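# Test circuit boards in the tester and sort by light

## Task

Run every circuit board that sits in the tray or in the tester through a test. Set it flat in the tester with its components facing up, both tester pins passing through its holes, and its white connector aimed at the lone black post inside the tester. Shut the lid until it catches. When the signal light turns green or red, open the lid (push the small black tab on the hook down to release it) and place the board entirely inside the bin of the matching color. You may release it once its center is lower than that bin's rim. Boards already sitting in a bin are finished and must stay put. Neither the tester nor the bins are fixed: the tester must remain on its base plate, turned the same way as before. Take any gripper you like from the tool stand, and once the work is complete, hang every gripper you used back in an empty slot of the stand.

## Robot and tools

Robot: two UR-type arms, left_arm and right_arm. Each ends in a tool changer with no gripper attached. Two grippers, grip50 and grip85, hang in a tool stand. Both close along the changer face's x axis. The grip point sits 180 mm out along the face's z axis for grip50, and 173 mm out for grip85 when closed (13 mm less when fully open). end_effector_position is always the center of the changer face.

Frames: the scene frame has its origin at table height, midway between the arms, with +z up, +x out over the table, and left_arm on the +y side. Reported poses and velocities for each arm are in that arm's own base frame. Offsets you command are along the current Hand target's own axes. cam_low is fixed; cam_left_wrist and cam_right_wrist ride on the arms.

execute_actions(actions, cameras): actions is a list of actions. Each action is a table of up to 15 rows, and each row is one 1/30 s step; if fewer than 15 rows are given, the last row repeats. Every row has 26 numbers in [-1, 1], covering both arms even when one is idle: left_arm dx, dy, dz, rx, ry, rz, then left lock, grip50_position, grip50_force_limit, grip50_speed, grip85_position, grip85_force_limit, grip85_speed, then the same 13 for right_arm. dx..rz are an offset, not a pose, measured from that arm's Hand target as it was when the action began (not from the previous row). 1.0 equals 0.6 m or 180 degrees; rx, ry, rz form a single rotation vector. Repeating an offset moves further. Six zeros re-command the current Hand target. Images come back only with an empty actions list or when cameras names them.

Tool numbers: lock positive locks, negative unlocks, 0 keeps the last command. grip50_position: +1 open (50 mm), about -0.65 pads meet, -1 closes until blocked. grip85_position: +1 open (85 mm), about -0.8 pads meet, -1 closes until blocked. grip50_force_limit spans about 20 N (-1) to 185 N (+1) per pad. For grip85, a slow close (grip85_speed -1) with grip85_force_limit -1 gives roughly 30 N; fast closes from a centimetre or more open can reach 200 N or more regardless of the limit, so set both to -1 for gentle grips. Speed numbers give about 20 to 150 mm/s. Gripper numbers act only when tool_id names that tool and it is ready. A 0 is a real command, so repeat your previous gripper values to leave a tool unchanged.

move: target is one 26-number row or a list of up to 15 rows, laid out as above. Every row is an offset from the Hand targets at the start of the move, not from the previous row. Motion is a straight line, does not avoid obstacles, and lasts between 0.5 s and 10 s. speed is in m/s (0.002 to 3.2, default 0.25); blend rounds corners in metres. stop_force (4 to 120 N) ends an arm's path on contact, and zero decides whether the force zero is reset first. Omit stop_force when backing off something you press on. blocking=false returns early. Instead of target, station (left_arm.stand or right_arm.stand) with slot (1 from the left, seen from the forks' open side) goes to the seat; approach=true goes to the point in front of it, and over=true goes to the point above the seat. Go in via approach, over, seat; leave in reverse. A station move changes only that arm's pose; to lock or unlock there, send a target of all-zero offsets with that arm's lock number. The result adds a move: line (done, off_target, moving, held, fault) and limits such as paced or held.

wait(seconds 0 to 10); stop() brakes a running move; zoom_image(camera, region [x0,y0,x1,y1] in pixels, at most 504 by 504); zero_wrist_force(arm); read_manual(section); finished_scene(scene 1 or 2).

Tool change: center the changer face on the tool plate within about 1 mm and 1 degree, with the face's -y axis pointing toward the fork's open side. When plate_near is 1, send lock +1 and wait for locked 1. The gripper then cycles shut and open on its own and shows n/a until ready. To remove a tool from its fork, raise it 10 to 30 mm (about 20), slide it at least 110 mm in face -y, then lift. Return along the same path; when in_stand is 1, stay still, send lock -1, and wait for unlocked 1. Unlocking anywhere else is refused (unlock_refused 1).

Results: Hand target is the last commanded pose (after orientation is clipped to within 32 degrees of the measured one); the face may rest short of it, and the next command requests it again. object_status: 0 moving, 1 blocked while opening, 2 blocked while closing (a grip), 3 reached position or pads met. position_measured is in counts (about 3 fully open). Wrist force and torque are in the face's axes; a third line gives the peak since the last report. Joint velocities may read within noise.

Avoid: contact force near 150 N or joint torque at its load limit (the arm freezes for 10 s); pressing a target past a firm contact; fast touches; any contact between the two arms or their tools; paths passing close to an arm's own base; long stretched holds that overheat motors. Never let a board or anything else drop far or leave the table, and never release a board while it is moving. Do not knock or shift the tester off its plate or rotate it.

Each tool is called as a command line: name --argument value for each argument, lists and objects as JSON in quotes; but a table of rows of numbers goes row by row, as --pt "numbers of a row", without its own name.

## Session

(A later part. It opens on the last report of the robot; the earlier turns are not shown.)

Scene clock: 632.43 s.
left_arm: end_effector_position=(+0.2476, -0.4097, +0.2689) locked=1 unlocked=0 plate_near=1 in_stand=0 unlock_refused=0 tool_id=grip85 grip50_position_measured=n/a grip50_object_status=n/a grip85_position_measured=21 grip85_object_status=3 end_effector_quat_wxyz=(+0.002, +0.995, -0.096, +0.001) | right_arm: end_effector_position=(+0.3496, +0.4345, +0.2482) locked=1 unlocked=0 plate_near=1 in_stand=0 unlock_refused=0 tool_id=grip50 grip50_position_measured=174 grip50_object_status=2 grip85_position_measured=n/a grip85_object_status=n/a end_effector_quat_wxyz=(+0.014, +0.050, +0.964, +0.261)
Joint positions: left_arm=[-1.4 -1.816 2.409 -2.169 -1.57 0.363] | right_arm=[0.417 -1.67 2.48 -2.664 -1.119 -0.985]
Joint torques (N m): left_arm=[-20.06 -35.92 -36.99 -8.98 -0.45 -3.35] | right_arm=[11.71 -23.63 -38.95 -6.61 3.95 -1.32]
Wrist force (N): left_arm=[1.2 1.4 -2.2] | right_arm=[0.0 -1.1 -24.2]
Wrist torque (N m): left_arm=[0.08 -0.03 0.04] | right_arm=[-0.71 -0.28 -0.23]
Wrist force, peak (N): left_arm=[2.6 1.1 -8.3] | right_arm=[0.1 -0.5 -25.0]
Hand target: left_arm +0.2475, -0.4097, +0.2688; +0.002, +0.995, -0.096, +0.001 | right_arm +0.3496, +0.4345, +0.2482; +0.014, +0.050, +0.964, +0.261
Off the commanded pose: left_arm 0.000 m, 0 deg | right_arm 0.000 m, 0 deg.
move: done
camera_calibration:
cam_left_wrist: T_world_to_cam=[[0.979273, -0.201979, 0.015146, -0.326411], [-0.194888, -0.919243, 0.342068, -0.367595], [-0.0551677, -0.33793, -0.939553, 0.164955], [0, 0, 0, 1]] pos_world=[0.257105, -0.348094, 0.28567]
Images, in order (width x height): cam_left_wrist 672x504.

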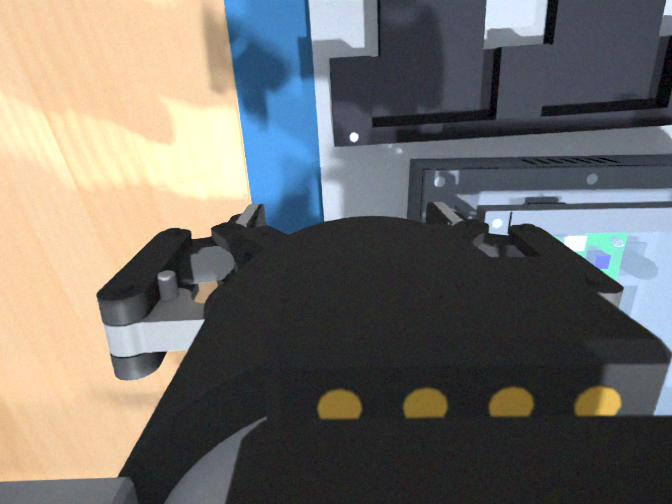

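execute_actions --actions '[]'

Scene clock: 642.40 s.
left_arm: end_effector_position=(+0.2475, -0.4097, +0.2688) locked=1 unlocked=0 plate_near=1 in_stand=0 unlock_refused=0 tool_id=grip85 grip50_position_measured=n/a grip50_object_status=n/a grip85_position_measured=21 grip85_object_status=3 end_effector_quat_wxyz=(+0.002, +0.995, -0.096, +0.001) | right_arm: end_effector_position=(+0.3496, +0.4345, +0.2482) locked=1 unlocked=0 plate_near=1 in_stand=0 unlock_refused=0 tool_id=grip50 grip50_position_measured=174 grip50_object_status=2 grip85_position_measured=n/a grip85_object_status=n/a end_effector_quat_wxyz=(+0.014, +0.050, +0.964, +0.261)
Joint positions: left_arm=[-1.4 -1.816 2.41 -2.169 -1.57 0.362] | right_arm=[0.417 -1.67 2.48 -2.664 -1.119 -0.985]
Joint velocities: within noise
Joint torques (N m): left_arm=[-21.19 -35.22 -37.51 -9.39 1.07 -2.82] | right_arm=[-5.43 -12 -43.62 -6.42 0.75 -1.44]
Wrist force (N): left_arm=[1.1 1.4 -2.4] | right_arm=[-0.3 -0.3 -25.8]
Wrist torque (N m): left_arm=[0.07 -0.03 0.04] | right_arm=[-0.84 -0.31 -0.23]
Wrist force, peak (N): left_arm=[1.4 1.5 -3.1] | right_arm=[-0.4 0.0 -26.4]
Hand target: left_arm +0.2475, -0.4097, +0.2688; +0.002, +0.995, -0.096, +0.001 | right_arm +0.3496, +0.4345, +0.2482; +0.014, +0.050, +0.964, +0.261
Tool commands: left_gripper/lock=+0.0 left_gripper/grip50_position=+1.0 left_gripper/grip50_force_limit=-1.0 left_gripper/grip50_speed=+1.0 left_gripper/grip85_position=+0.86 left_gripper/grip85_force_limit=-1.0 left_gripper/grip85_speed=-1.0 right_gripper/lock=+0.0 right_gripper/grip50_position=-1.0 right_gripper/grip50_force_limit=-1.0 right_gripper/grip50_speed=-1.0 right_gripper/grip85_position=+1.0 right_gripper/grip85_force_limit=+1.0 right_gripper/grip85_speed=+1.0
Off the commanded pose: left_arm 0.000 m, 0 deg | right_arm 0.000 m, 0 deg.
camera_calibration:
cam_left_wrist: T_world_to_cam=[[0.979273, -0.201979, 0.015146, -0.326213], [-0.194888, -0.919243, 0.342068, -0.367599], [-0.0551677, -0.33793, -0.939553, 0.16485], [0, 0, 0, 1]] pos_world=[0.256905, -0.348094, 0.28557]
cam_right_wrist: T_world_to_cam=[[-0.996718, 0.0809169, 0.00228015, 0.321583], [0.0524972, 0.624696, 0.779102, -0.430943], [0.0616181, 0.776664, -0.626894, -0.16545], [0, 0, 0, 1]] pos_world=[0.353346, 0.371686, 0.231296]

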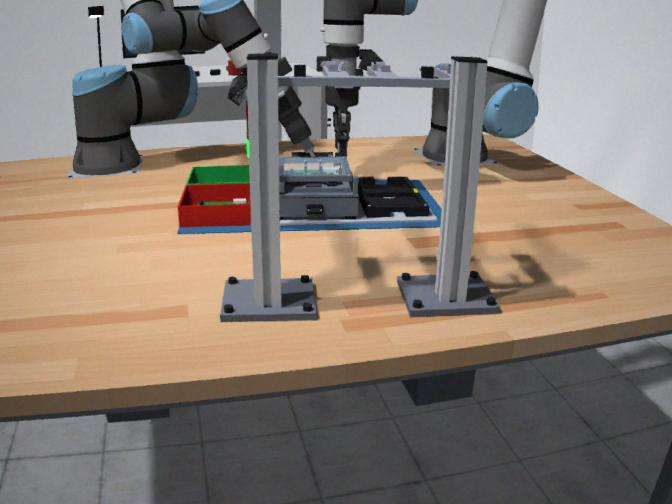

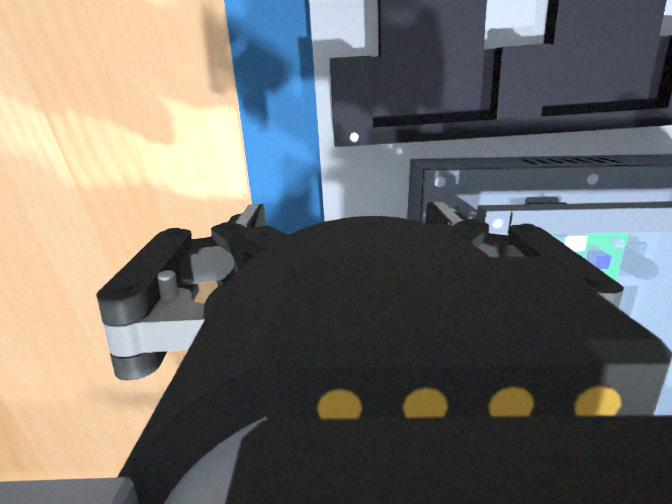

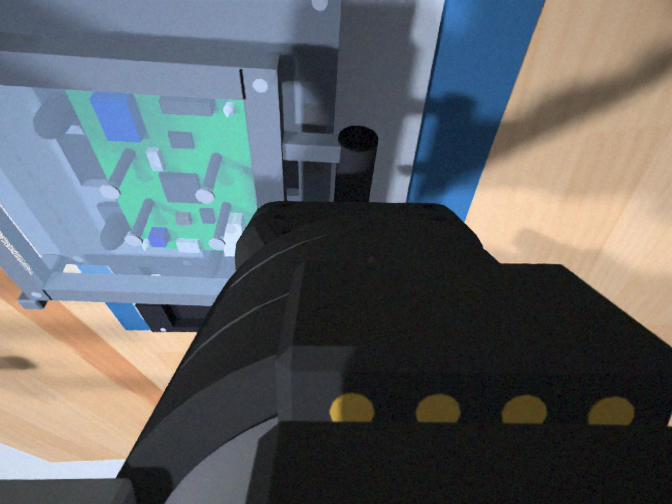

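move --target '[0,0,0,0,0,0,0,1,-1,1,0.86,-1,-1,0,0.01009,-0.01727,0,0,0,0,-1,-1,-1,1,1,1]' --speed 0.04 --cameras '["cam_right_wrist","cam_left_wrist"]'

Scene clock: 644.47 s.
left_arm: end_effector_position=(+0.2474, -0.4097, +0.2688) locked=1 unlocked=0 plate_near=1 in_stand=0 unlock_refused=0 tool_id=grip85 grip50_position_measured=n/a grip50_object_status=n/a grip85_position_measured=21 grip85_object_status=3 end_effector_quat_wxyz=(+0.002, +0.995, -0.096, +0.001) | right_arm: end_effector_position=(+0.3496, +0.4345, +0.2601) locked=1 unlocked=0 plate_near=1 in_stand=0 unlock_refused=0 tool_id=grip50 grip50_position_measured=174 grip50_object_status=2 grip85_position_measured=n/a grip85_object_status=n/a end_effector_quat_wxyz=(+0.014, +0.050, +0.964, +0.260)
Joint positions: left_arm=[-1.4 -1.816 2.41 -2.169 -1.57 0.362] | right_arm=[0.417 -1.692 2.469 -2.631 -1.119 -0.985]
Joint torques (N m): left_arm=[-20.16 -35.89 -36.67 -8.48 1.23 -2.92] | right_arm=[11.13 -46.77 -48.88 -3.33 9.25 1.64]
Wrist force (N): left_arm=[-0.2 1.3 -3.6] | right_arm=[-16.1 -5.3 7.3]
Wrist torque (N m): left_arm=[0.05 -0.28 0.05] | right_arm=[0.06 -3.19 -0.16]
Wrist force, peak (N): left_arm=[-0.3 1.7 -3.7] | right_arm=[-0.1 -0.3 -26.3]
Hand target: left_arm +0.2475, -0.4097, +0.2688; +0.002, +0.995, -0.096, +0.001 | right_arm +0.3496, +0.4345, +0.2602; +0.014, +0.050, +0.964, +0.261
Off the commanded pose: left_arm 0.000 m, 0 deg | right_arm 0.000 m, 0 deg.
move: done
camera_calibration:
cam_left_wrist: T_world_to_cam=[[0.97928, -0.201938, 0.0152562, -0.326232], [-0.194883, -0.919219, 0.342136, -0.367612], [-0.0550663, -0.33802, -0.939527, 0.164785], [0, 0, 0, 1]] pos_world=[0.256905, -0.348093, 0.285571]
cam_right_wrist: T_world_to_cam=[[-0.996712, 0.080994, 0.00221728, 0.321541], [0.0524964, 0.624692, 0.779105, -0.440213], [0.0617177, 0.77666, -0.62689, -0.158024], [0, 0, 0, 1]] pos_world=[0.353346, 0.371686, 0.243196]
Images, in order (width x height): cam_left_wrist 672x504, cam_right_wrist 672x504.

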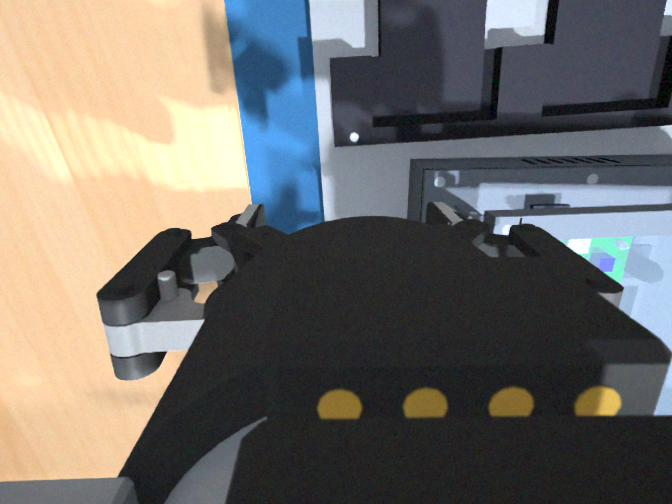

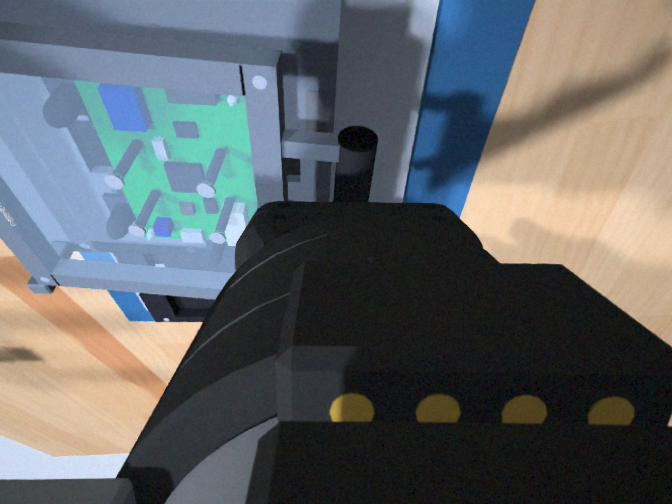

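move --target '[0,0,0.02,0,0,0,0,1,-1,1,0.86,-1,-1,0,0,0,0,0,0,0,-1,-1,-1,1,1,1]' --speed 0.015 --stop_force 16

move --pt "0 0 0 0 0 0 0 1 -1 1 0.86 -1 -1 0 -0.01832 0.03971 -0.06946 0 0 0 -1 -1 -1 1 1 1" --pt "0 0 0 0 0 0 0 1 -1 1 0.86 -1 -1 0 -0.04048 0.06313 -0.11136 0 0 0 -1 -1 -1 1 1 1" --speed 0.06 --blend 0.02 --cameras '["cam_right_wrist","cam_left_wrist"]'

Scene clock: 648.57 s.
left_arm: end_effector_position=(+0.2474, -0.4097, +0.2672) locked=1 unlocked=0 plate_near=1 in_stand=0 unlock_refused=0 tool_id=grip85 grip50_position_measured=n/a grip50_object_status=n/a grip85_position_measured=21 grip85_object_status=3 end_effector_quat_wxyz=(+0.002, +0.995, -0.096, +0.001) | right_arm: end_effector_position=(+0.3496, +0.4345, +0.2602) locked=1 unlocked=0 plate_near=1 in_stand=0 unlock_refused=0 tool_id=grip50 grip50_position_measured=174 grip50_object_status=2 grip85_position_measured=n/a grip85_object_status=n/a end_effector_quat_wxyz=(+0.014, +0.050, +0.964, +0.261)
Joint positions: left_arm=[-1.4 -1.814 2.412 -2.173 -1.57 0.362] | right_arm=[0.417 -1.692 2.469 -2.63 -1.119 -0.985]
Joint torques (N m): left_arm=[2.05 -28.44 -54.54 -4.37 4.09 -2.36] | right_arm=[17.66 -40.58 -31.42 -3.29 10.39 -1.82]
Wrist force (N): left_arm=[-11.9 1.4 -15.1] | right_arm=[-20.2 -6.0 5.9]
Wrist torque (N m): left_arm=[0.06 -1.90 0.10] | right_arm=[0.24 -3.92 -0.17]
Wrist force, peak (N): left_arm=[-24.3 -0.3 -29.8] | right_arm=[-21.2 -6.4 7.0]
Hand target: left_arm +0.2474, -0.4097, +0.2672; +0.002, +0.995, -0.096, +0.001 (not the last commanded pose) | right_arm +0.3496, +0.4345, +0.2602; +0.014, +0.050, +0.964, +0.261
Off the commanded pose: left_arm 0.010 m, 0 deg | right_arm 0.000 m, 0 deg.
move: contact (left_arm)

Scene clock: 651.47 s.
left_arm: end_effector_position=(+0.2475, -0.4097, +0.2672) locked=1 unlocked=0 plate_near=1 in_stand=0 unlock_refused=0 tool_id=grip85 grip50_position_measured=n/a grip50_object_status=n/a grip85_position_measured=21 grip85_object_status=3 end_effector_quat_wxyz=(+0.002, +0.995, -0.096, +0.001) | right_arm: end_effector_position=(+0.3499, +0.4338, +0.2236) locked=1 unlocked=0 plate_near=1 in_stand=0 unlock_refused=0 tool_id=grip50 grip50_position_measured=174 grip50_object_status=2 grip85_position_measured=n/a grip85_object_status=n/a end_effector_quat_wxyz=(+0.019, +0.050, +0.920, +0.387)
Joint positions: left_arm=[-1.4 -1.814 2.412 -2.174 -1.57 0.362] | right_arm=[0.334 -1.561 2.579 -2.998 -0.867 -0.977]
Joint torques (N m): left_arm=[-10.45 -22.77 -75.71 -15.71 -3.65 2.78] | right_arm=[-0.83 -32.22 -34.73 -10.36 5.09 0.45]
Wrist force (N): left_arm=[-3.8 -24.5 3.0] | right_arm=[1.3 -4.2 -13.8]
Wrist torque (N m): left_arm=[4.87 -0.71 -1.12] | right_arm=[0.16 -0.24 0.33]
Wrist force, peak (N): left_arm=[-21.7 -70.7 -37.9] | right_arm=[-22.1 -95.9 -76.6]
Hand target: left_arm +0.2474, -0.4097, +0.2672; +0.002, +0.995, -0.096, +0.001 | right_arm +0.3499, +0.4338, +0.2236; +0.019, +0.050, +0.920, +0.387 (not the last commanded pose)
Tool commands: left_gripper/lock=+0.0 left_gripper/grip50_position=+1.0 left_gripper/grip50_force_limit=-1.0 left_gripper/grip50_speed=+1.0 left_gripper/grip85_position=+0.86 left_gripper/grip85_force_limit=-1.0 left_gripper/grip85_speed=-1.0 right_gripper/lock=+0.0 right_gripper/grip50_position=-1.0 right_gripper/grip50_force_limit=-1.0 right_gripper/grip50_speed=-1.0 right_gripper/grip85_position=+1.0 right_gripper/grip85_force_limit=+1.0 right_gripper/grip85_speed=+1.0
Off the commanded pose: left_arm 0.000 m, 0 deg | right_arm 0.008 m, 5 deg.
FORCE FAULT: contact force on the right arm reached its limit, and that arm stopped. The contact can be on any part of that arm, not only on its tool. That arm's remaining commands of this call were not run. That arm is still stopped at the end of this call. That arm stays stopped for about 10 more seconds. Until then a move that you send moves the other arm only, and its call returns only when the move has ended. Once the stop has ended, the next robot result says so. If the stop ends while you think or write, that arm runs what you send next, counted from a new Hand target: where the arm stands when the stop ends. While its stop runs, that arm, its gripper or tool too, takes no new command. Until it ends, the stop uses up actions while you think or wait. An arm that is not stopped still takes commands.
move: fault (right_arm); path passed 1 of 2 targets
camera_calibration:
cam_left_wrist: T_world_to_cam=[[0.979265, -0.201993, 0.0154281, -0.326272], [-0.194982, -0.919129, 0.342321, -0.36706], [-0.054966, -0.338231, -0.939457, 0.163163], [0, 0, 0, 1]] pos_world=[0.256905, -0.348094, 0.283971]
cam_right_wrist: T_world_to_cam=[[-0.996473, 0.0839104, -0.00017778, 0.321209], [0.03324, 0.396683, 0.917354, -0.336621], [0.077046, 0.914112, -0.398073, -0.296473], [0, 0, 0, 1]] pos_world=[0.354107, 0.377589, 0.190839]
Images, in order (width x height): cam_left_wrist 672x504, cam_right_wrist 672x504.

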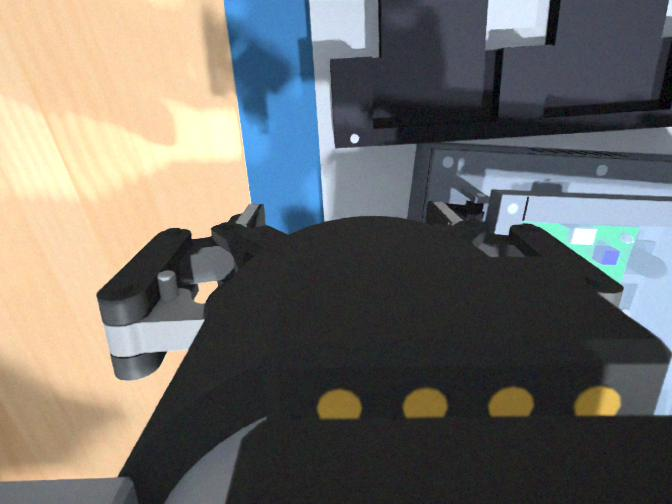

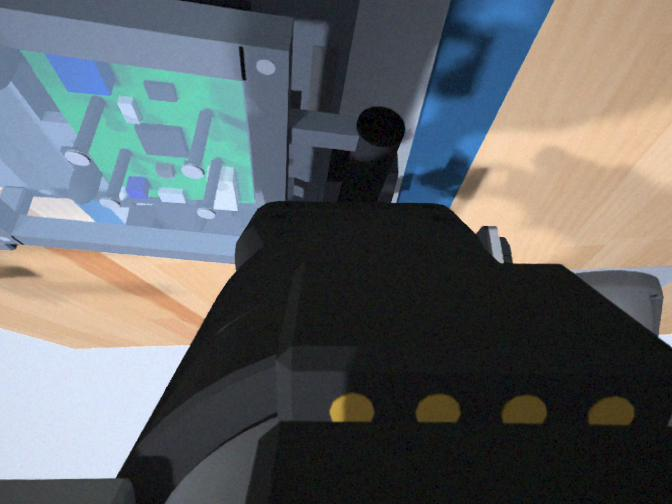

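wait --seconds 9 --cameras '["all"]'

Scene clock: 662.47 s.
left_arm: end_effector_position=(+0.2474, -0.4097, +0.2672) locked=1 unlocked=0 plate_near=1 in_stand=0 unlock_refused=0 tool_id=grip85 grip50_position_measured=n/a grip50_object_status=n/a grip85_position_measured=21 grip85_object_status=3 end_effector_quat_wxyz=(+0.002, +0.995, -0.096, +0.001) | right_arm: end_effector_position=(+0.3499, +0.4338, +0.2236) locked=1 unlocked=0 plate_near=1 in_stand=0 unlock_refused=0 tool_id=grip50 grip50_position_measured=174 grip50_object_status=2 grip85_position_measured=n/a grip85_object_status=n/a end_effector_quat_wxyz=(+0.019, +0.050, +0.920, +0.387)
Joint positions: left_arm=[-1.4 -1.814 2.412 -2.173 -1.57 0.362] | right_arm=[0.334 -1.561 2.579 -2.998 -0.867 -0.977]
Joint torques (N m): left_arm=[-33.06 -20.85 -70.46 -14.24 -4.74 -1.1] | right_arm=[-2.2 -32.03 -35.1 -10.25 5.09 0.47]
Wrist force (N): left_arm=[-1.4 -20.9 3.9] | right_arm=[1.1 -0.9 -13.2]
Wrist torque (N m): left_arm=[4.35 -0.37 -1.02] | right_arm=[0.26 -0.19 0.32]
Wrist force, peak (N): left_arm=[-3.0 -23.8 2.2] | right_arm=[1.2 -3.8 -13.5]
Hand target: left_arm +0.2474, -0.4097, +0.2672; +0.002, +0.995, -0.096, +0.001 | right_arm +0.3499, +0.4338, +0.2236; +0.019, +0.050, +0.920, +0.387 (not the last commanded pose)
Tool commands: left_gripper/lock=+0.0 left_gripper/grip50_position=+1.0 left_gripper/grip50_force_limit=-1.0 left_gripper/grip50_speed=+1.0 left_gripper/grip85_position=+0.86 left_gripper/grip85_force_limit=-1.0 left_gripper/grip85_speed=-1.0 right_gripper/lock=+0.0 right_gripper/grip50_position=-1.0 right_gripper/grip50_force_limit=-1.0 right_gripper/grip50_speed=-1.0 right_gripper/grip85_position=+1.0 right_gripper/grip85_force_limit=+1.0 right_gripper/grip85_speed=+1.0
Off the commanded pose: left_arm 0.000 m, 0 deg | right_arm 0.008 m, 5 deg.
FORCE FAULT, CONTINUED: the right arm's stop, for the force fault that an earlier result reported, is over. The rest of the stop counts as 19 of the actions that you can send in this scene. That arm's target is now where it stood when the stop ended, not its last command. That arm accepts commands again.
wait: 9.00 s; at rest from the start
camera_calibration:
cam_left_wrist: T_world_to_cam=[[0.97928, -0.201937, 0.0152583, -0.326208], [-0.194881, -0.919207, 0.34217, -0.36707], [-0.0550712, -0.338053, -0.939514, 0.163268], [0, 0, 0, 1]] pos_world=[0.256905, -0.348093, 0.283971]
cam_right_wrist: T_world_to_cam=[[-0.996473, 0.0839104, -0.00017778, 0.321209], [0.03324, 0.396683, 0.917354, -0.336621], [0.077046, 0.914112, -0.398073, -0.296473], [0, 0, 0, 1]] pos_world=[0.354107, 0.377589, 0.190839]

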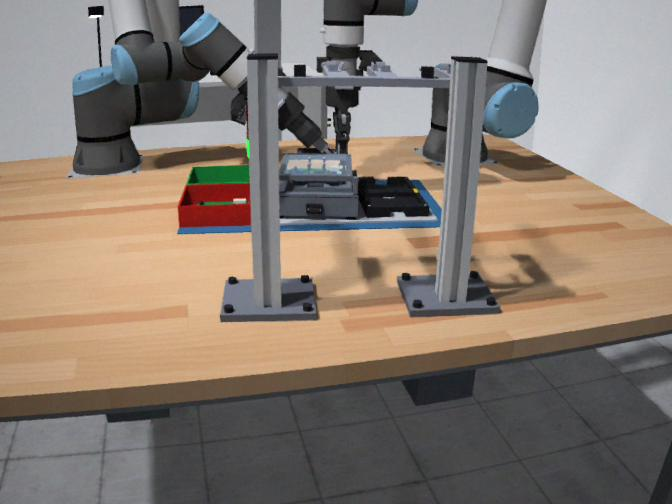

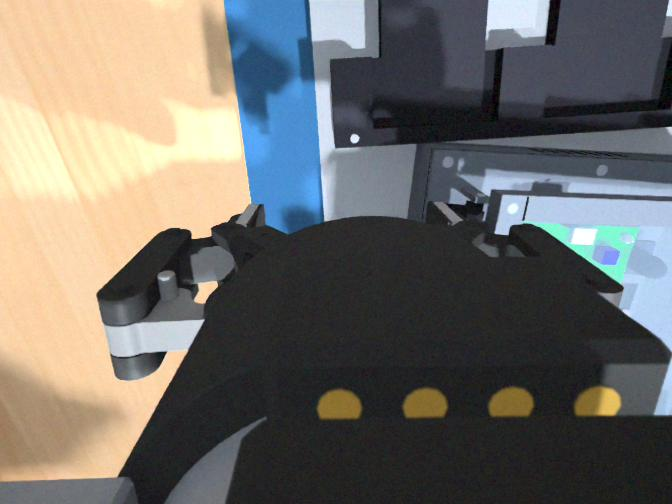

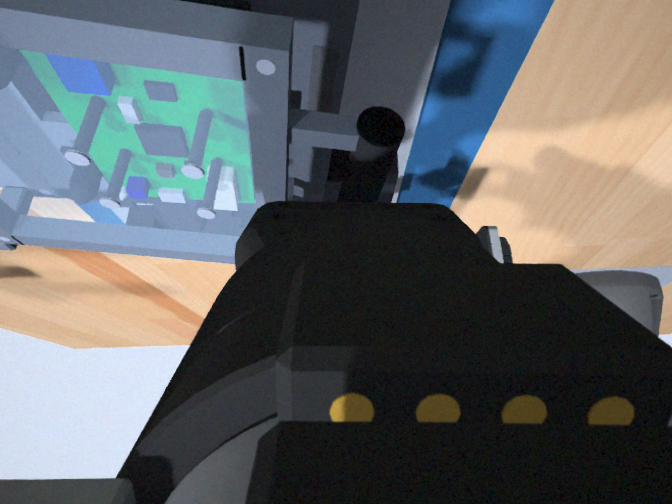

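zoom_image --camera "cam_low" --region '[170, 90, 450, 240]'

zoom_image --camera "cam_left_wrist" --region '[320, 60, 672, 320]'

zoom_image --camera "cam_right_wrist" --region '[0, 0, 504, 280]'

Scaled by 1.800.

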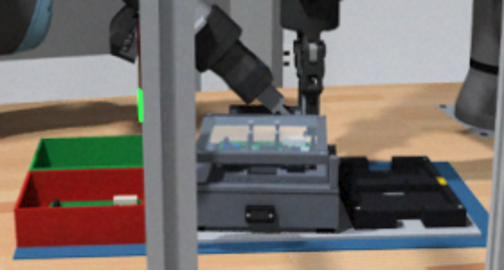

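Scaled by 1.432.

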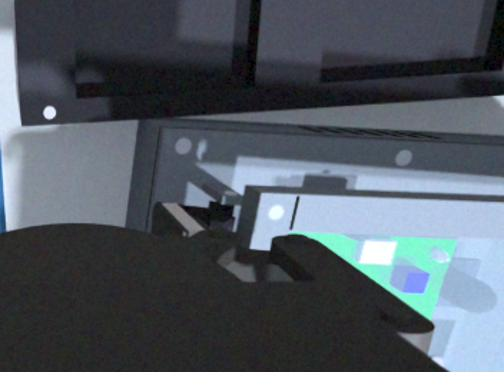

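Scaled by 1.000.

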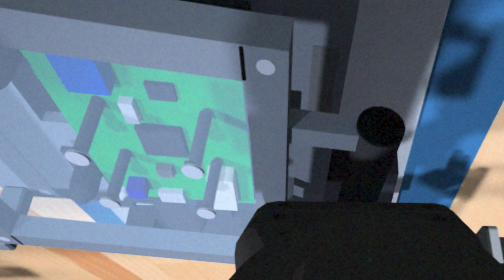

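move --target '[0,-0.03,0,0,0,0,0,1,-1,1,0.86,-1,-1,0,0,0,0,0,0,0,-1,-1,-1,1,1,1]' --speed 0.03 --cameras '["all"]'

Scene clock: 679.73 s.
left_arm: end_effector_position=(+0.2509, -0.3921, +0.2671) locked=1 unlocked=0 plate_near=1 in_stand=0 unlock_refused=0 tool_id=grip85 grip50_position_measured=n/a grip50_object_status=n/a grip85_position_measured=21 grip85_object_status=3 end_effector_quat_wxyz=(+0.002, +0.995, -0.096, +0.001) | right_arm: end_effector_position=(+0.3499, +0.4338, +0.2236) locked=1 unlocked=0 plate_near=1 in_stand=0 unlock_refused=0 tool_id=grip50 grip50_position_measured=174 grip50_object_status=2 grip85_position_measured=n/a grip85_object_status=n/a end_effector_quat_wxyz=(+0.019, +0.050, +0.920, +0.387)
Joint positions: left_arm=[-1.385 -1.842 2.431 -2.164 -1.57 0.377] | right_arm=[0.334 -1.561 2.579 -2.998 -0.867 -0.977]
Joint torques (N m): left_arm=[16.86 -33.58 -42.17 -6.57 0.43 2.58] | right_arm=[0.15 -35.38 -35.56 -9.34 4.46 0.34]
Wrist force (N): left_arm=[-1.3 -1.1 -2.9] | right_arm=[-1.1 3.6 -3.5]
Wrist torque (N m): left_arm=[1.33 0.11 -0.51] | right_arm=[-0.48 -0.52 0.31]
Wrist force, peak (N): left_arm=[-1.5 -21.9 4.0] | right_arm=[1.0 -0.6 -13.4]
Hand target: left_arm +0.2509, -0.3920, +0.2671; +0.002, +0.995, -0.096, +0.001 | right_arm +0.3499, +0.4338, +0.2236; +0.019, +0.050, +0.920, +0.387
Off the commanded pose: left_arm 0.000 m, 0 deg | right_arm 0.000 m, 0 deg.
move: done
camera_calibration:
cam_left_wrist: T_world_to_cam=[[0.979278, -0.201946, 0.0152381, -0.325979], [-0.194889, -0.91925, 0.34205, -0.350173], [-0.055068, -0.337932, -0.939558, 0.169363], [0, 0, 0, 1]] pos_world=[0.260305, -0.330493, 0.283871]
cam_right_wrist: T_world_to_cam=[[-0.996473, 0.0839104, -0.00017778, 0.321209], [0.03324, 0.396683, 0.917354, -0.336621], [0.077046, 0.914112, -0.398073, -0.296473], [0, 0, 0, 1]] pos_world=[0.354107, 0.377589, 0.190839]

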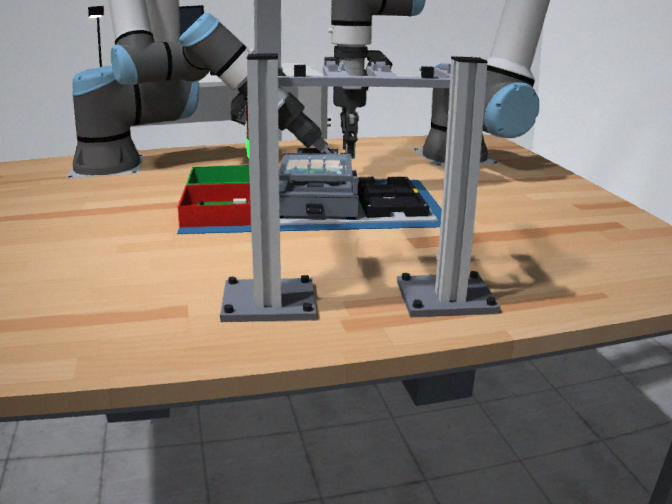

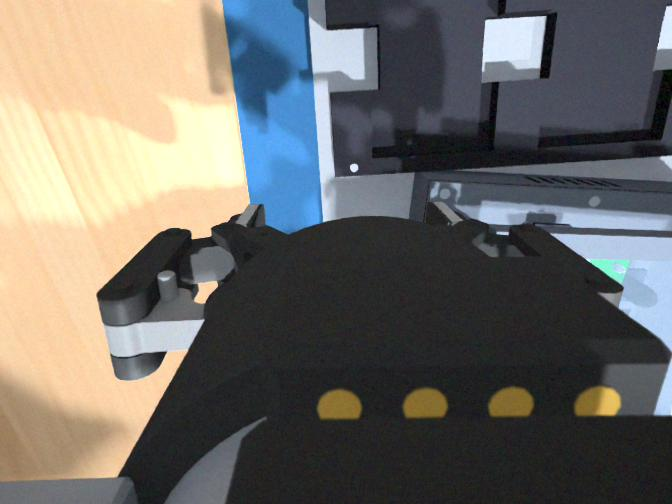

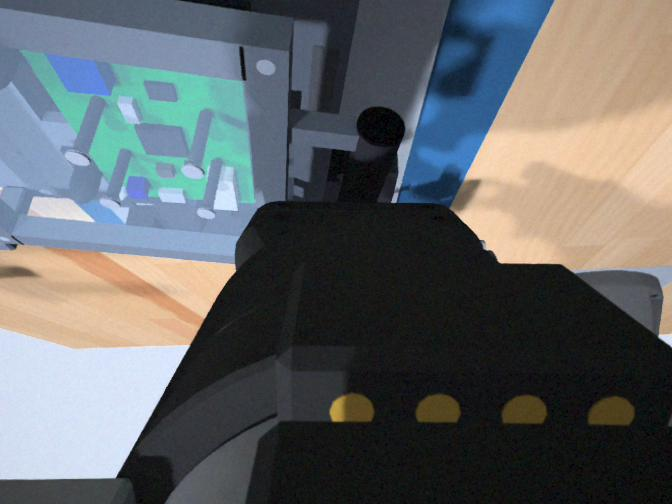

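move --target '[0,0,0,0,0,0,0,1,-1,1,0.86,-1,-1,0,0,0,0,0,0,0,0.145,-1,-1,1,1,1]' --speed 0.05 --cameras '["cam_right_wrist","cam_left_wrist"]'

Scene clock: 684.90 s.
left_arm: end_effector_position=(+0.2509, -0.3920, +0.2671) locked=1 unlocked=0 plate_near=1 in_stand=0 unlock_refused=0 tool_id=grip85 grip50_position_measured=n/a grip50_object_status=n/a grip85_position_measured=21 grip85_object_status=3 end_effector_quat_wxyz=(+0.002, +0.995, -0.096, +0.001) | right_arm: end_effector_position=(+0.3499, +0.4338, +0.2236) locked=1 unlocked=0 plate_near=1 in_stand=0 unlock_refused=0 tool_id=grip50 grip50_position_measured=131 grip50_object_status=3 grip85_position_measured=n/a grip85_object_status=n/a end_effector_quat_wxyz=(+0.019, +0.050, +0.920, +0.387)
Joint positions: left_arm=[-1.385 -1.843 2.431 -2.164 -1.57 0.377] | right_arm=[0.334 -1.561 2.579 -2.998 -0.867 -0.977]
Joint torques (N m): left_arm=[16.8 -34.4 -42.15 -9.43 -3.64 2.9] | right_arm=[-0.66 -34.61 -34.86 -9.21 4.6 0.41]
Wrist force (N): left_arm=[-0.6 -1.5 -2.3] | right_arm=[1.8 -8.6 0.1]
Wrist torque (N m): left_arm=[1.35 0.17 -0.52] | right_arm=[1.45 0.36 -0.20]
Wrist force, peak (N): left_arm=[-1.0 -1.7 -3.0] | right_arm=[1.7 -8.9 0.1]
Hand target: left_arm +0.2509, -0.3920, +0.2671; +0.002, +0.995, -0.096, +0.001 | right_arm +0.3499, +0.4338, +0.2236; +0.019, +0.050, +0.920, +0.387
Off the commanded pose: left_arm 0.000 m, 0 deg | right_arm 0.000 m, 0 deg.
move: done
camera_calibration:
cam_left_wrist: T_world_to_cam=[[0.97928, -0.201937, 0.0152583, -0.32606], [-0.194881, -0.919207, 0.34217, -0.350084], [-0.0550712, -0.338053, -0.939514, 0.169351], [0, 0, 0, 1]] pos_world=[0.260405, -0.330393, 0.283871]
cam_right_wrist: T_world_to_cam=[[-0.996473, 0.0839104, -0.00017778, 0.321209], [0.03324, 0.396683, 0.917354, -0.336621], [0.077046, 0.914112, -0.398073, -0.296473], [0, 0, 0, 1]] pos_world=[0.354107, 0.377589, 0.190839]
Images, in order (width x height): cam_left_wrist 672x504, cam_right_wrist 672x504.

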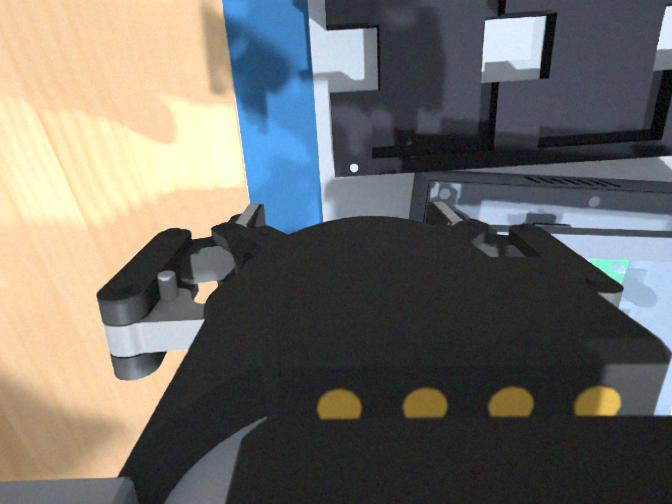

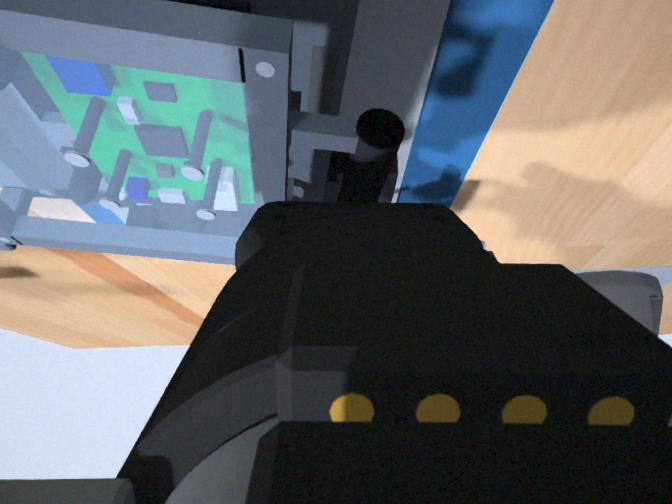

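move --target '[0,0,0,0,0,0,0,1,-1,1,0.86,-1,-1,0,0,-0.10,0,0,0,0,0.145,-1,-1,1,1,1]' --speed 0.05 --cameras '["all"]'

Scene clock: 687.37 s.
left_arm: end_effector_position=(+0.2509, -0.3920, +0.2671) locked=1 unlocked=0 plate_near=1 in_stand=0 unlock_refused=0 tool_id=grip85 grip50_position_measured=n/a grip50_object_status=n/a grip85_position_measured=21 grip85_object_status=3 end_effector_quat_wxyz=(+0.002, +0.995, -0.096, +0.001) | right_arm: end_effector_position=(+0.3454, +0.3912, +0.2655) locked=1 unlocked=0 plate_near=1 in_stand=0 unlock_refused=0 tool_id=grip50 grip50_position_measured=131 grip50_object_status=3 grip85_position_measured=n/a grip85_object_status=n/a end_effector_quat_wxyz=(+0.019, +0.050, +0.920, +0.387)
Joint positions: left_arm=[-1.385 -1.843 2.431 -2.164 -1.57 0.377] | right_arm=[0.234 -1.757 2.595 -2.736 -0.831 -1.101]
Joint torques (N m): left_arm=[14.36 -34.36 -45.33 -9.37 -2.93 2.58] | right_arm=[-9.52 -30.99 -47.54 -6.15 7.26 -1.42]
Wrist force (N): left_arm=[-0.8 -1.2 -2.6] | right_arm=[-0.8 -0.7 0.5]
Wrist torque (N m): left_arm=[1.35 0.12 -0.51] | right_arm=[-0.09 -0.08 -0.11]
Wrist force, peak (N): left_arm=[-1.1 -1.5 -3.1] | right_arm=[2.0 -8.7 0.0]
Hand target: left_arm +0.2509, -0.3920, +0.2671; +0.002, +0.995, -0.096, +0.001 | right_arm +0.3455, +0.3911, +0.2656; +0.019, +0.050, +0.920, +0.387
Off the commanded pose: left_arm 0.000 m, 0 deg | right_arm 0.000 m, 0 deg.
move: done
camera_calibration:
cam_left_wrist: T_world_to_cam=[[0.97928, -0.201937, 0.0152583, -0.32606], [-0.194881, -0.919207, 0.34217, -0.350084], [-0.0550712, -0.338053, -0.939514, 0.169351], [0, 0, 0, 1]] pos_world=[0.260405, -0.330393, 0.283871]
cam_right_wrist: T_world_to_cam=[[-0.99647, 0.0839502, -0.0000865554, 0.320271], [0.0333392, 0.396674, 0.917354, -0.358041], [0.0770464, 0.914113, -0.398073, -0.240507], [0, 0, 0, 1]] pos_world=[0.349607, 0.334989, 0.232739]

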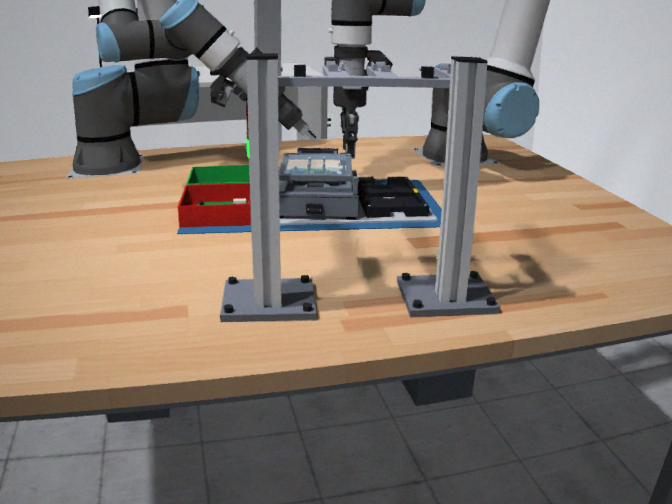

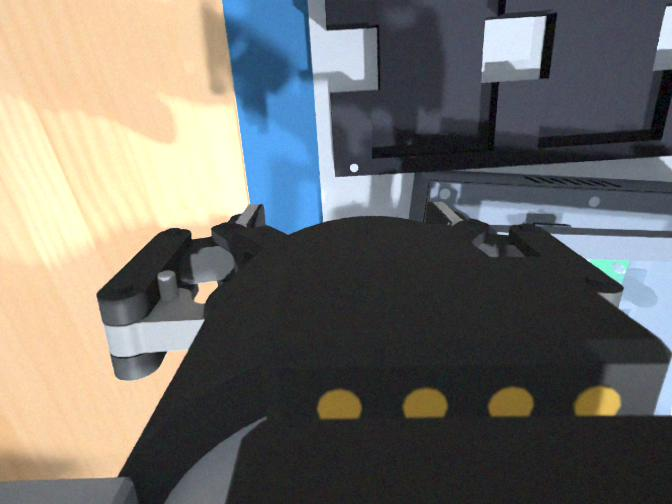

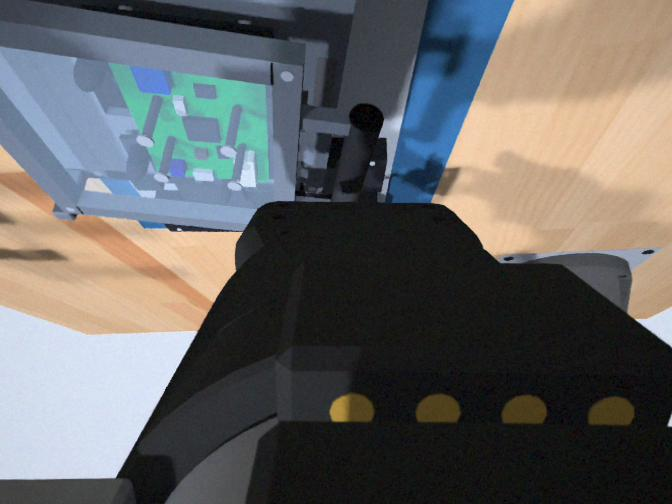

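move --target '[0,0,-0.165,0,0,0,0,1,-1,1,0.86,-1,-1,0,-0.1,-0.12,0.0,0,0,0,0.145,-1,-1,1,1,1]' --speed 0.15 --cameras '["all"]'

Scene clock: 689.63 s.
left_arm: end_effector_position=(+0.2507, -0.3916, +0.3661) locked=1 unlocked=0 plate_near=1 in_stand=0 unlock_refused=0 tool_id=grip85 grip50_position_measured=n/a grip50_object_status=n/a grip85_position_measured=21 grip85_object_status=3 end_effector_quat_wxyz=(+0.002, +0.995, -0.096, +0.001) | right_arm: end_effector_position=(+0.3356, +0.2983, +0.2731) locked=1 unlocked=0 plate_near=1 in_stand=0 unlock_refused=0 tool_id=grip50 grip50_position_measured=131 grip50_object_status=3 grip85_position_measured=n/a grip85_object_status=n/a end_effector_quat_wxyz=(+0.019, +0.050, +0.920, +0.387)
Joint positions: left_arm=[-1.385 -1.949 2.302 -1.929 -1.57 0.377] | right_arm=[-0.028 -2.013 2.65 -2.286 -0.778 -1.458]
Joint torques (N m): left_arm=[-24.65 -32.05 -67.95 -5.11 1.26 -2.83] | right_arm=[-10.14 -16.96 -58.85 -5.26 7.9 -1.58]
Wrist force (N): left_arm=[0.2 4.2 4.4] | right_arm=[-0.8 -0.7 0.2]
Wrist torque (N m): left_arm=[0.28 -0.09 -0.12] | right_arm=[-0.13 -0.06 -0.13]
Wrist force, peak (N): left_arm=[-0.6 4.5 6.6] | right_arm=[-0.9 -2.3 -1.5]
Hand target: left_arm +0.2507, -0.3916, +0.3661; +0.002, +0.995, -0.096, +0.001 | right_arm +0.3356, +0.2982, +0.2731; +0.019, +0.050, +0.920, +0.387
Off the commanded pose: left_arm 0.000 m, 0 deg | right_arm 0.000 m, 0 deg.
move: done
camera_calibration:
cam_left_wrist: T_world_to_cam=[[0.97928, -0.201937, 0.0152583, -0.327273], [-0.194881, -0.919207, 0.34217, -0.383538], [-0.0550712, -0.338053, -0.939514, 0.262521], [0, 0, 0, 1]] pos_world=[0.260205, -0.329893, 0.382871]
cam_right_wrist: T_world_to_cam=[[-0.996473, 0.0839104, -0.00017778, 0.318238], [0.03324, 0.396683, 0.917354, -0.3278], [0.077046, 0.914112, -0.398073, -0.151797], [0, 0, 0, 1]] pos_world=[0.339707, 0.242089, 0.240339]

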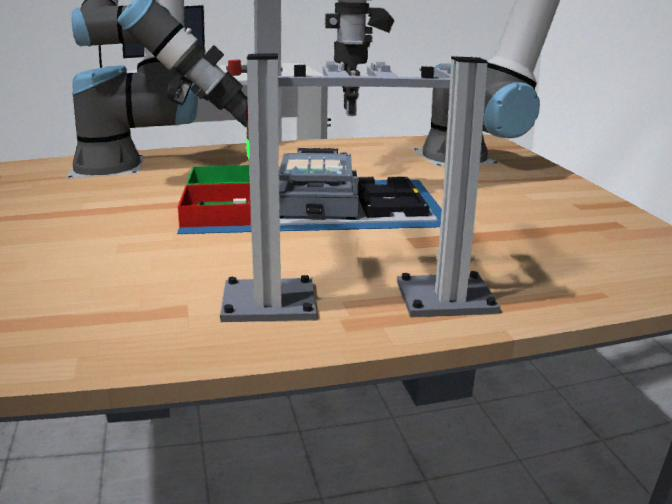

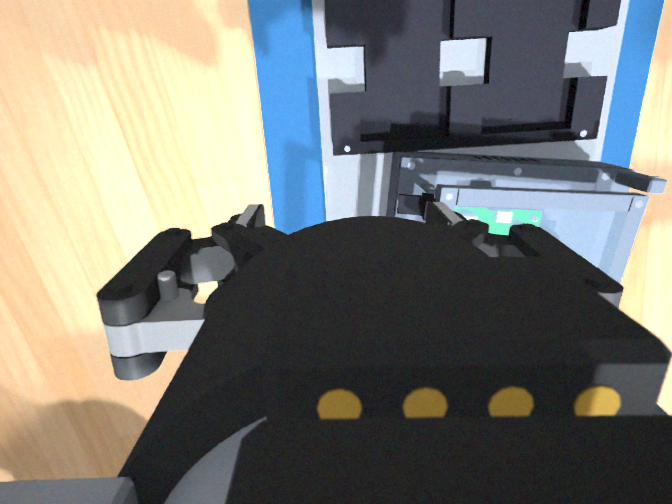

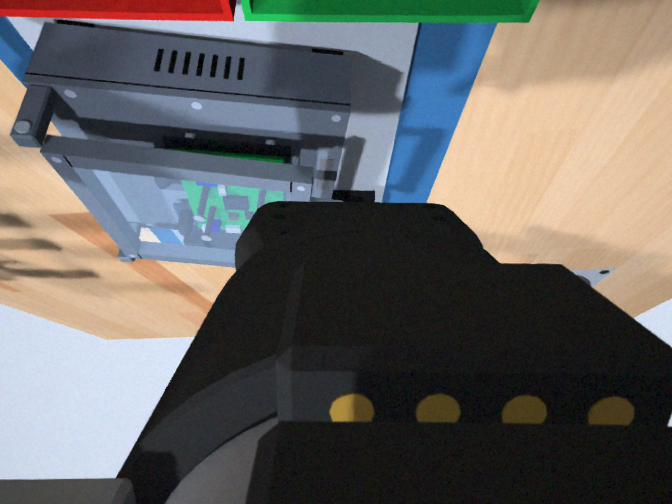

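move --target '[0,0,0,0,0,0,0,1,-1,1,0.86,-1,-1,0,0,-0.22,0.0,0,0,0,0.145,-1,-1,1,1,1]' --speed 0.25

Scene clock: 694.17 s.
left_arm: end_effector_position=(+0.2507, -0.3916, +0.3661) locked=1 unlocked=0 plate_near=1 in_stand=0 unlock_refused=0 tool_id=grip85 grip50_position_measured=n/a grip50_object_status=n/a grip85_position_measured=21 grip85_object_status=3 end_effector_quat_wxyz=(+0.002, +0.995, -0.096, +0.001) | right_arm: end_effector_position=(+0.3258, +0.2045, +0.3654) locked=1 unlocked=0 plate_near=1 in_stand=0 unlock_refused=0 tool_id=grip50 grip50_position_measured=131 grip50_object_status=3 grip85_position_measured=n/a grip85_object_status=n/a end_effector_quat_wxyz=(+0.019, +0.050, +0.921, +0.387)
Joint positions: left_arm=[-1.385 -1.949 2.302 -1.929 -1.57 0.377] | right_arm=[-0.35 -2.3 2.498 -1.525 -0.805 -1.912]
Joint torques (N m): left_arm=[-21.38 -33.03 -68.21 -5.08 1.08 -2.64] | right_arm=[-11.54 -2.96 -66.76 -3.21 2.53 -1.23]
Wrist force (N): left_arm=[0.1 4.3 4.5] | right_arm=[-0.6 -0.6 0.3]
Wrist torque (N m): left_arm=[0.29 -0.08 -0.12] | right_arm=[-0.08 -0.09 -0.12]
Wrist force, peak (N): left_arm=[-0.2 5.0 4.3] | right_arm=[-0.3 -1.4 3.8]
Hand target: left_arm +0.2507, -0.3916, +0.3661; +0.002, +0.995, -0.096, +0.001 | right_arm +0.3258, +0.2044, +0.3654; +0.019, +0.050, +0.920, +0.387
Off the commanded pose: left_arm 0.000 m, 0 deg | right_arm 0.000 m, 0 deg.
move: done

move --target '[0.1013,0.2663,-0.0565,0,0,0,0,1,-1,1,0.86,-1,-1,0,0,0,0,0,0,0,0.145,-1,-1,1,1,1]' --speed 0.25 --cameras '["all"]'

Scene clock: 696.77 s.
left_arm: end_effector_position=(+0.2798, -0.5597, +0.4008) locked=1 unlocked=0 plate_near=1 in_stand=0 unlock_refused=0 tool_id=grip85 grip50_position_measured=n/a grip50_object_status=n/a grip85_position_measured=21 grip85_object_status=3 end_effector_quat_wxyz=(+0.002, +0.995, -0.096, +0.001) | right_arm: end_effector_position=(+0.3258, +0.2044, +0.3654) locked=1 unlocked=0 plate_near=1 in_stand=0 unlock_refused=0 tool_id=grip50 grip50_position_measured=131 grip50_object_status=3 grip85_position_measured=n/a grip85_object_status=n/a end_effector_quat_wxyz=(+0.019, +0.050, +0.920, +0.387)
Joint positions: left_arm=[-1.389 -1.659 2.023 -1.94 -1.57 0.373] | right_arm=[-0.35 -2.3 2.498 -1.525 -0.805 -1.912]
Joint torques (N m): left_arm=[19.24 -36.4 -68.57 -5.33 -2.53 2.5] | right_arm=[-11.67 -4.06 -65.99 -3.35 2.56 -1.87]
Wrist force (N): left_arm=[-0.3 4.4 4.4] | right_arm=[-0.8 -0.9 0.2]
Wrist torque (N m): left_arm=[0.30 -0.02 -0.25] | right_arm=[-0.11 -0.07 -0.13]
Wrist force, peak (N): left_arm=[1.5 8.0 3.2] | right_arm=[-0.8 -0.9 0.6]
Hand target: left_arm +0.2799, -0.5598, +0.4008; +0.002, +0.995, -0.096, +0.001 | right_arm +0.3258, +0.2044, +0.3654; +0.019, +0.050, +0.920, +0.387
Off the commanded pose: left_arm 0.000 m, 0 deg | right_arm 0.000 m, 0 deg.
move: done
camera_calibration:
cam_left_wrist: T_world_to_cam=[[0.979277, -0.201947, 0.0152835, -0.39028], [-0.194893, -0.919172, 0.342255, -0.544366], [-0.0550691, -0.338141, -0.939483, 0.239806], [0, 0, 0, 1]] pos_world=[0.289305, -0.498094, 0.41757]
cam_right_wrist: T_world_to_cam=[[-0.996473, 0.0839104, -0.00017778, 0.31636], [0.03324, 0.396683, 0.917354, -0.374937], [0.077046, 0.914112, -0.398073, -0.0285561], [0, 0, 0, 1]] pos_world=[0.329907, 0.148289, 0.332639]

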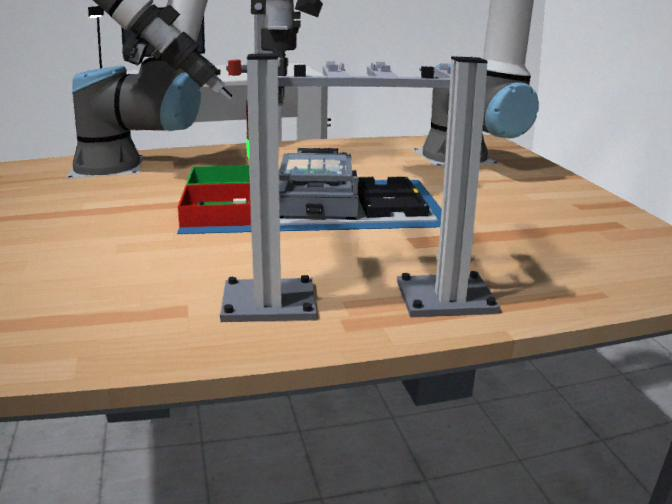

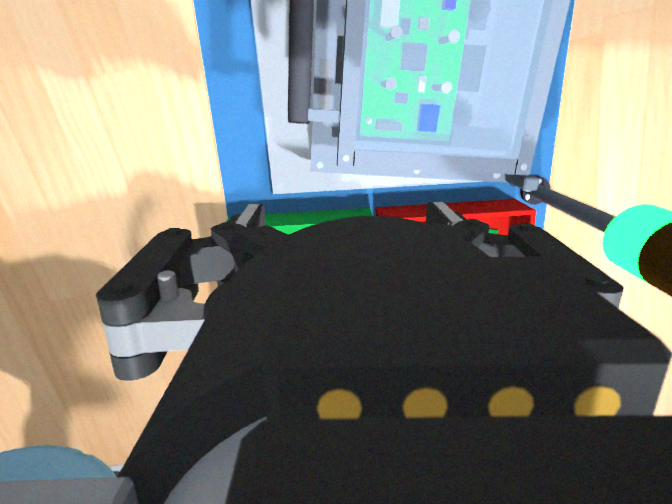

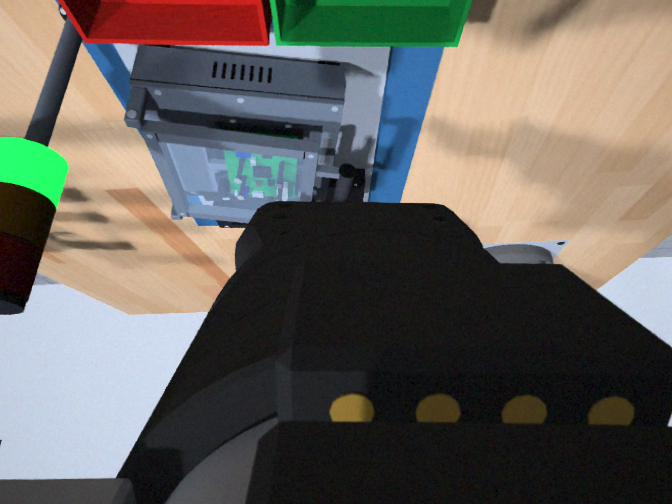

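zoom_image --camera "cam_left_wrist" --region '[230, 0, 600, 220]'

zoom_image --camera "cam_right_wrist" --region '[60, 0, 400, 240]'

Scaled by 1.362.

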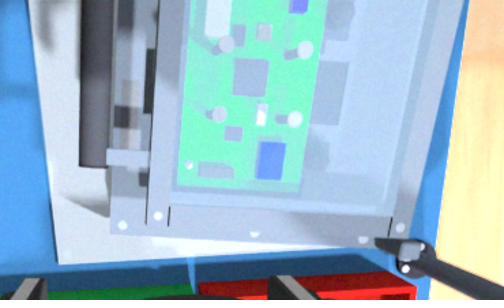

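Scaled by 1.482.

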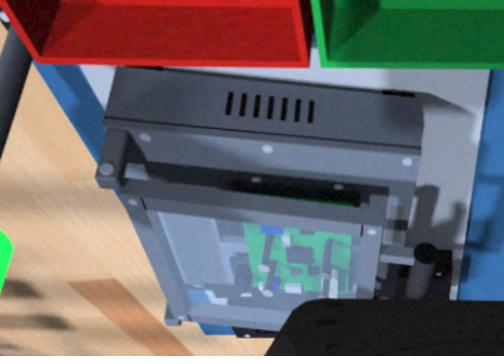

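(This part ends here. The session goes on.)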